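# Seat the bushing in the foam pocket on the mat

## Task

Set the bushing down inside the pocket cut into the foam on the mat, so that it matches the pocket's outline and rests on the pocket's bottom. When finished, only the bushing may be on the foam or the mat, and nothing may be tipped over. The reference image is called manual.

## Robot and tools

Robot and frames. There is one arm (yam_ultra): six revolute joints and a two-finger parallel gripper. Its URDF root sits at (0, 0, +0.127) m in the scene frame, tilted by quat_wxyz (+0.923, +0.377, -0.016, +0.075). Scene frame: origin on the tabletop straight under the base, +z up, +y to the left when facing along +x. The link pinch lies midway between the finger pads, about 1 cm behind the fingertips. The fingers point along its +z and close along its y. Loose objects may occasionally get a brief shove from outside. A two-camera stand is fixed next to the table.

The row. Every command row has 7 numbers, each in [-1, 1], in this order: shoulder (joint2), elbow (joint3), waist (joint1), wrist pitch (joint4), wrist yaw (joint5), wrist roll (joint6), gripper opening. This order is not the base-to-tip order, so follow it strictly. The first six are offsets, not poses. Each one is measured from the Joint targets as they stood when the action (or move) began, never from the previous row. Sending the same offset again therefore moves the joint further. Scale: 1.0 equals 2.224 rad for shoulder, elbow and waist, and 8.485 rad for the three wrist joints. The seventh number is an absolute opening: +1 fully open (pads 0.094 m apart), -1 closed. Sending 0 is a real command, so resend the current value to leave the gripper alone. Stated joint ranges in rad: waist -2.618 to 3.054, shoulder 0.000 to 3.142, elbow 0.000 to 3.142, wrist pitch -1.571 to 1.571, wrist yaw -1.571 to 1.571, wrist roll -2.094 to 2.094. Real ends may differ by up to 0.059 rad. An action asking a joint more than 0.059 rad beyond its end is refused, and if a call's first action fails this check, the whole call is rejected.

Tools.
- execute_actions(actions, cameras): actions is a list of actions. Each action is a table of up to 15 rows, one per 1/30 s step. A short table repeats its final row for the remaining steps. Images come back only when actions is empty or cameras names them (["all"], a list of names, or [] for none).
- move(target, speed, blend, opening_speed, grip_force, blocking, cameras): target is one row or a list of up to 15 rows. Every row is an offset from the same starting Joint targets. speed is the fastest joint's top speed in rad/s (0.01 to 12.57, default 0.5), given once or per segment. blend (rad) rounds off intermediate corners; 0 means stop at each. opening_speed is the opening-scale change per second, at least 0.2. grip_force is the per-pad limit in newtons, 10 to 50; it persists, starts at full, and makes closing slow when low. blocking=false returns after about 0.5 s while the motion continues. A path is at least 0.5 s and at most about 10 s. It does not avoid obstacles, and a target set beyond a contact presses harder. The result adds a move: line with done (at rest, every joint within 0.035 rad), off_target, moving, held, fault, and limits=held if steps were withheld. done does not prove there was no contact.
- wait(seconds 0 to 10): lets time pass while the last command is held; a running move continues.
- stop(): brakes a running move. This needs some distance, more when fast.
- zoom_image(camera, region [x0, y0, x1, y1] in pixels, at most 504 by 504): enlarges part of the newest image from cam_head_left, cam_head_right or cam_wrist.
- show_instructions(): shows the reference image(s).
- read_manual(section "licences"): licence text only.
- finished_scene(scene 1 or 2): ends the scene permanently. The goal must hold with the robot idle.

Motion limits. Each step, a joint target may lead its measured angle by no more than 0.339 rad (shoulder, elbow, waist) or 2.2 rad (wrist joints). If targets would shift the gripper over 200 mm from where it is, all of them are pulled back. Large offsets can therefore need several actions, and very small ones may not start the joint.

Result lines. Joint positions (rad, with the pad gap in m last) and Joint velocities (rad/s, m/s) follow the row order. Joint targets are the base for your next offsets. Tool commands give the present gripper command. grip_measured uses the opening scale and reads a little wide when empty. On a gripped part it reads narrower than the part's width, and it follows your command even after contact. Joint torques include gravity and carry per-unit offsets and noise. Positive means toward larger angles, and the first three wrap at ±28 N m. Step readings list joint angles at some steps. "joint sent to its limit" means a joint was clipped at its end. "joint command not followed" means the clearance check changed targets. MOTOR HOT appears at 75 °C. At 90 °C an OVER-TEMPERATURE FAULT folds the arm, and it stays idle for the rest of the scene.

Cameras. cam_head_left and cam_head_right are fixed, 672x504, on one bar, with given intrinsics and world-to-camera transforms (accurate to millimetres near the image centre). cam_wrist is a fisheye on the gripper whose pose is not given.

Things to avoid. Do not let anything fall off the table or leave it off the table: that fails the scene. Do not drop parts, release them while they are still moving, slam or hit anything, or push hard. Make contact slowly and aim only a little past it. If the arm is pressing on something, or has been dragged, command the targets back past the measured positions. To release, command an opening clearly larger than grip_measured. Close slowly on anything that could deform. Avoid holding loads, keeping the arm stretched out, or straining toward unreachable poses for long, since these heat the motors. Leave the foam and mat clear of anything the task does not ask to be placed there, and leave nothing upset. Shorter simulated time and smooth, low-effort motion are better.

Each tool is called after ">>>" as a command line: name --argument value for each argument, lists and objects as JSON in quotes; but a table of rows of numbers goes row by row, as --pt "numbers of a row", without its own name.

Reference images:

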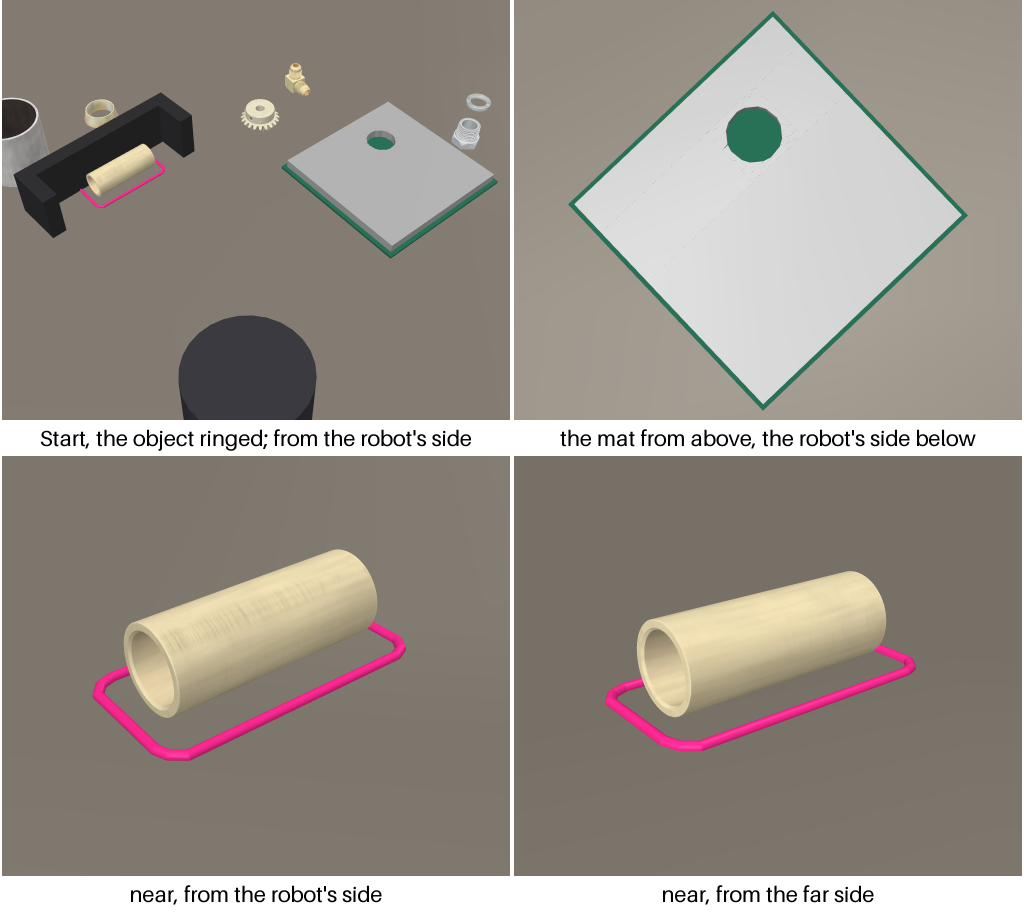

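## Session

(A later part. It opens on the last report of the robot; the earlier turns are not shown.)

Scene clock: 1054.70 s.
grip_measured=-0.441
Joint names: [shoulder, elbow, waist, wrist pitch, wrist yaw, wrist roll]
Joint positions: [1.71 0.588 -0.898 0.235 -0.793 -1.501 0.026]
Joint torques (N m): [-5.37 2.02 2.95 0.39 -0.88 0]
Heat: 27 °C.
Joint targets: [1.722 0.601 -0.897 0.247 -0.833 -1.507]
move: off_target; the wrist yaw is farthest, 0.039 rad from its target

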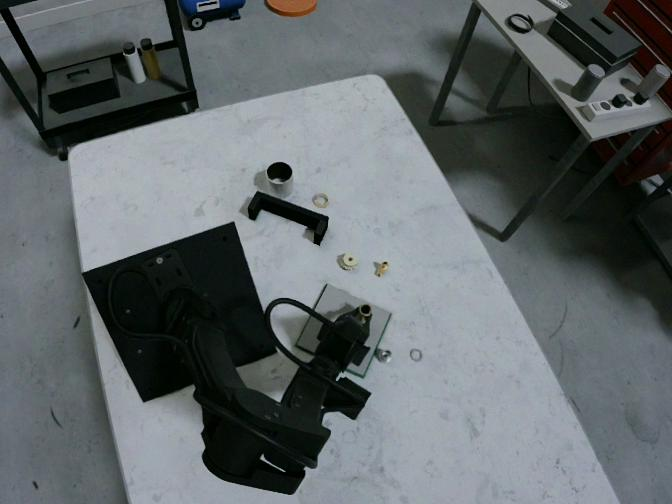

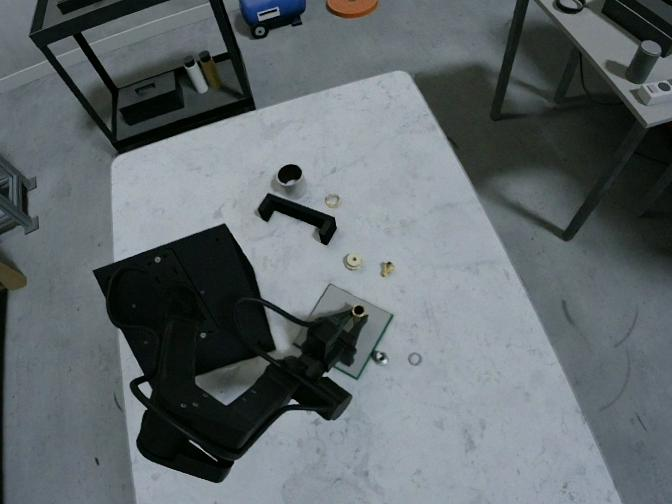

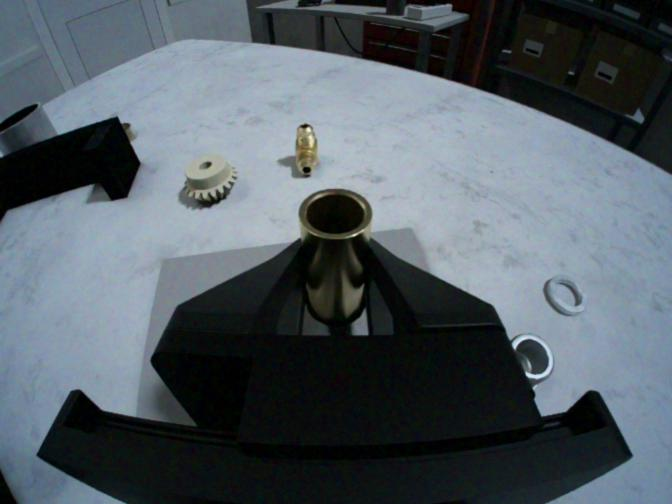

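>>> move --pt "0 0 0 0 0 0 0.0" --pt "-0.1228 0.0166 -0.1111 -0.0633 -0.0132 -0.0369 0.0" --speed '[0.3, 0.3]' --opening_speed 0.4 --cameras '["all"]'

>>> zoom_image --camera "cam_wrist" --region '[256, 160, 416, 300]'

>>> zoom_image --camera "cam_head_right" --region '[285, 275, 425, 395]'

Scene clock: 1096.70 s.
grip_measured=-0.002
Joint names: [shoulder, elbow, waist, wrist pitch, wrist yaw, wrist roll]
Joint positions: [1.473 0.628 -1.142 -0.268 -0.918 -1.814 0.047]
Joint torques (N m): [-8.57 2.26 1.68 -0.3 -0.72 -0.04]
Heat: 27 °C.
Joint targets: [1.449 0.638 -1.144 -0.290 -0.944 -1.820]
move: done

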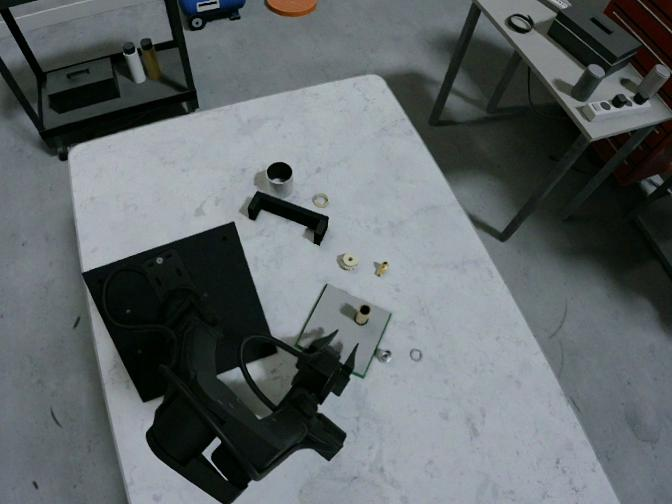

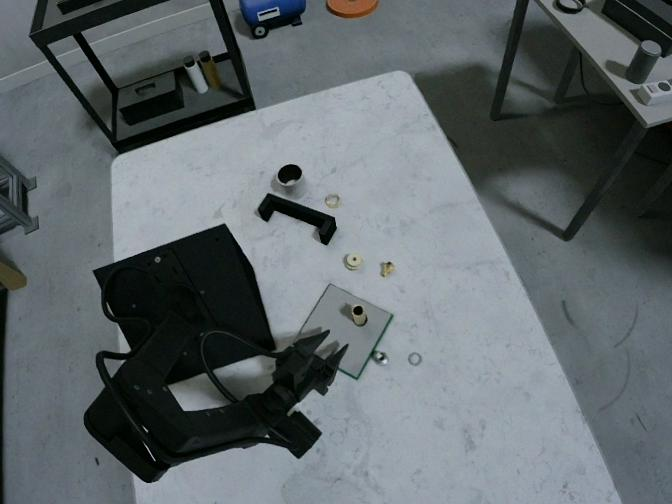

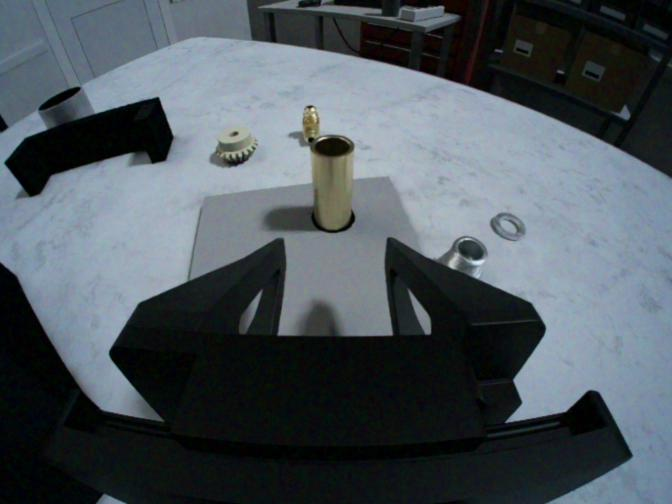

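Scaled by 3.150 from the camera's 672x504 image, which has a finer 960x720 frame.

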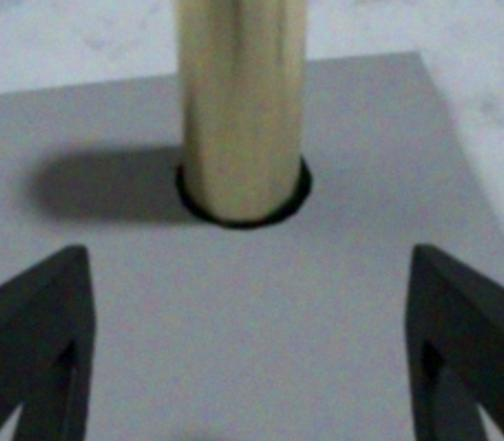

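Scaled by 3.600 from the camera's 672x504 image, which has a finer 960x720 frame.

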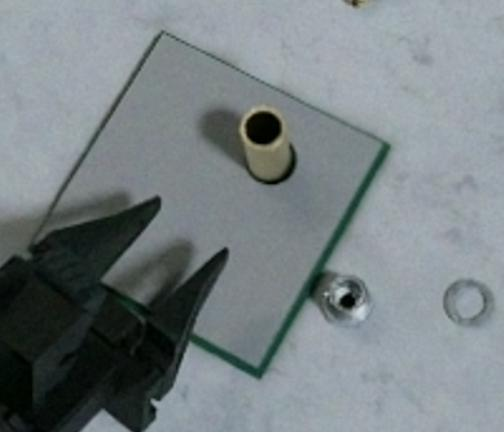

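>>> finished_scene --scene 1

The scene is finished: the task was done.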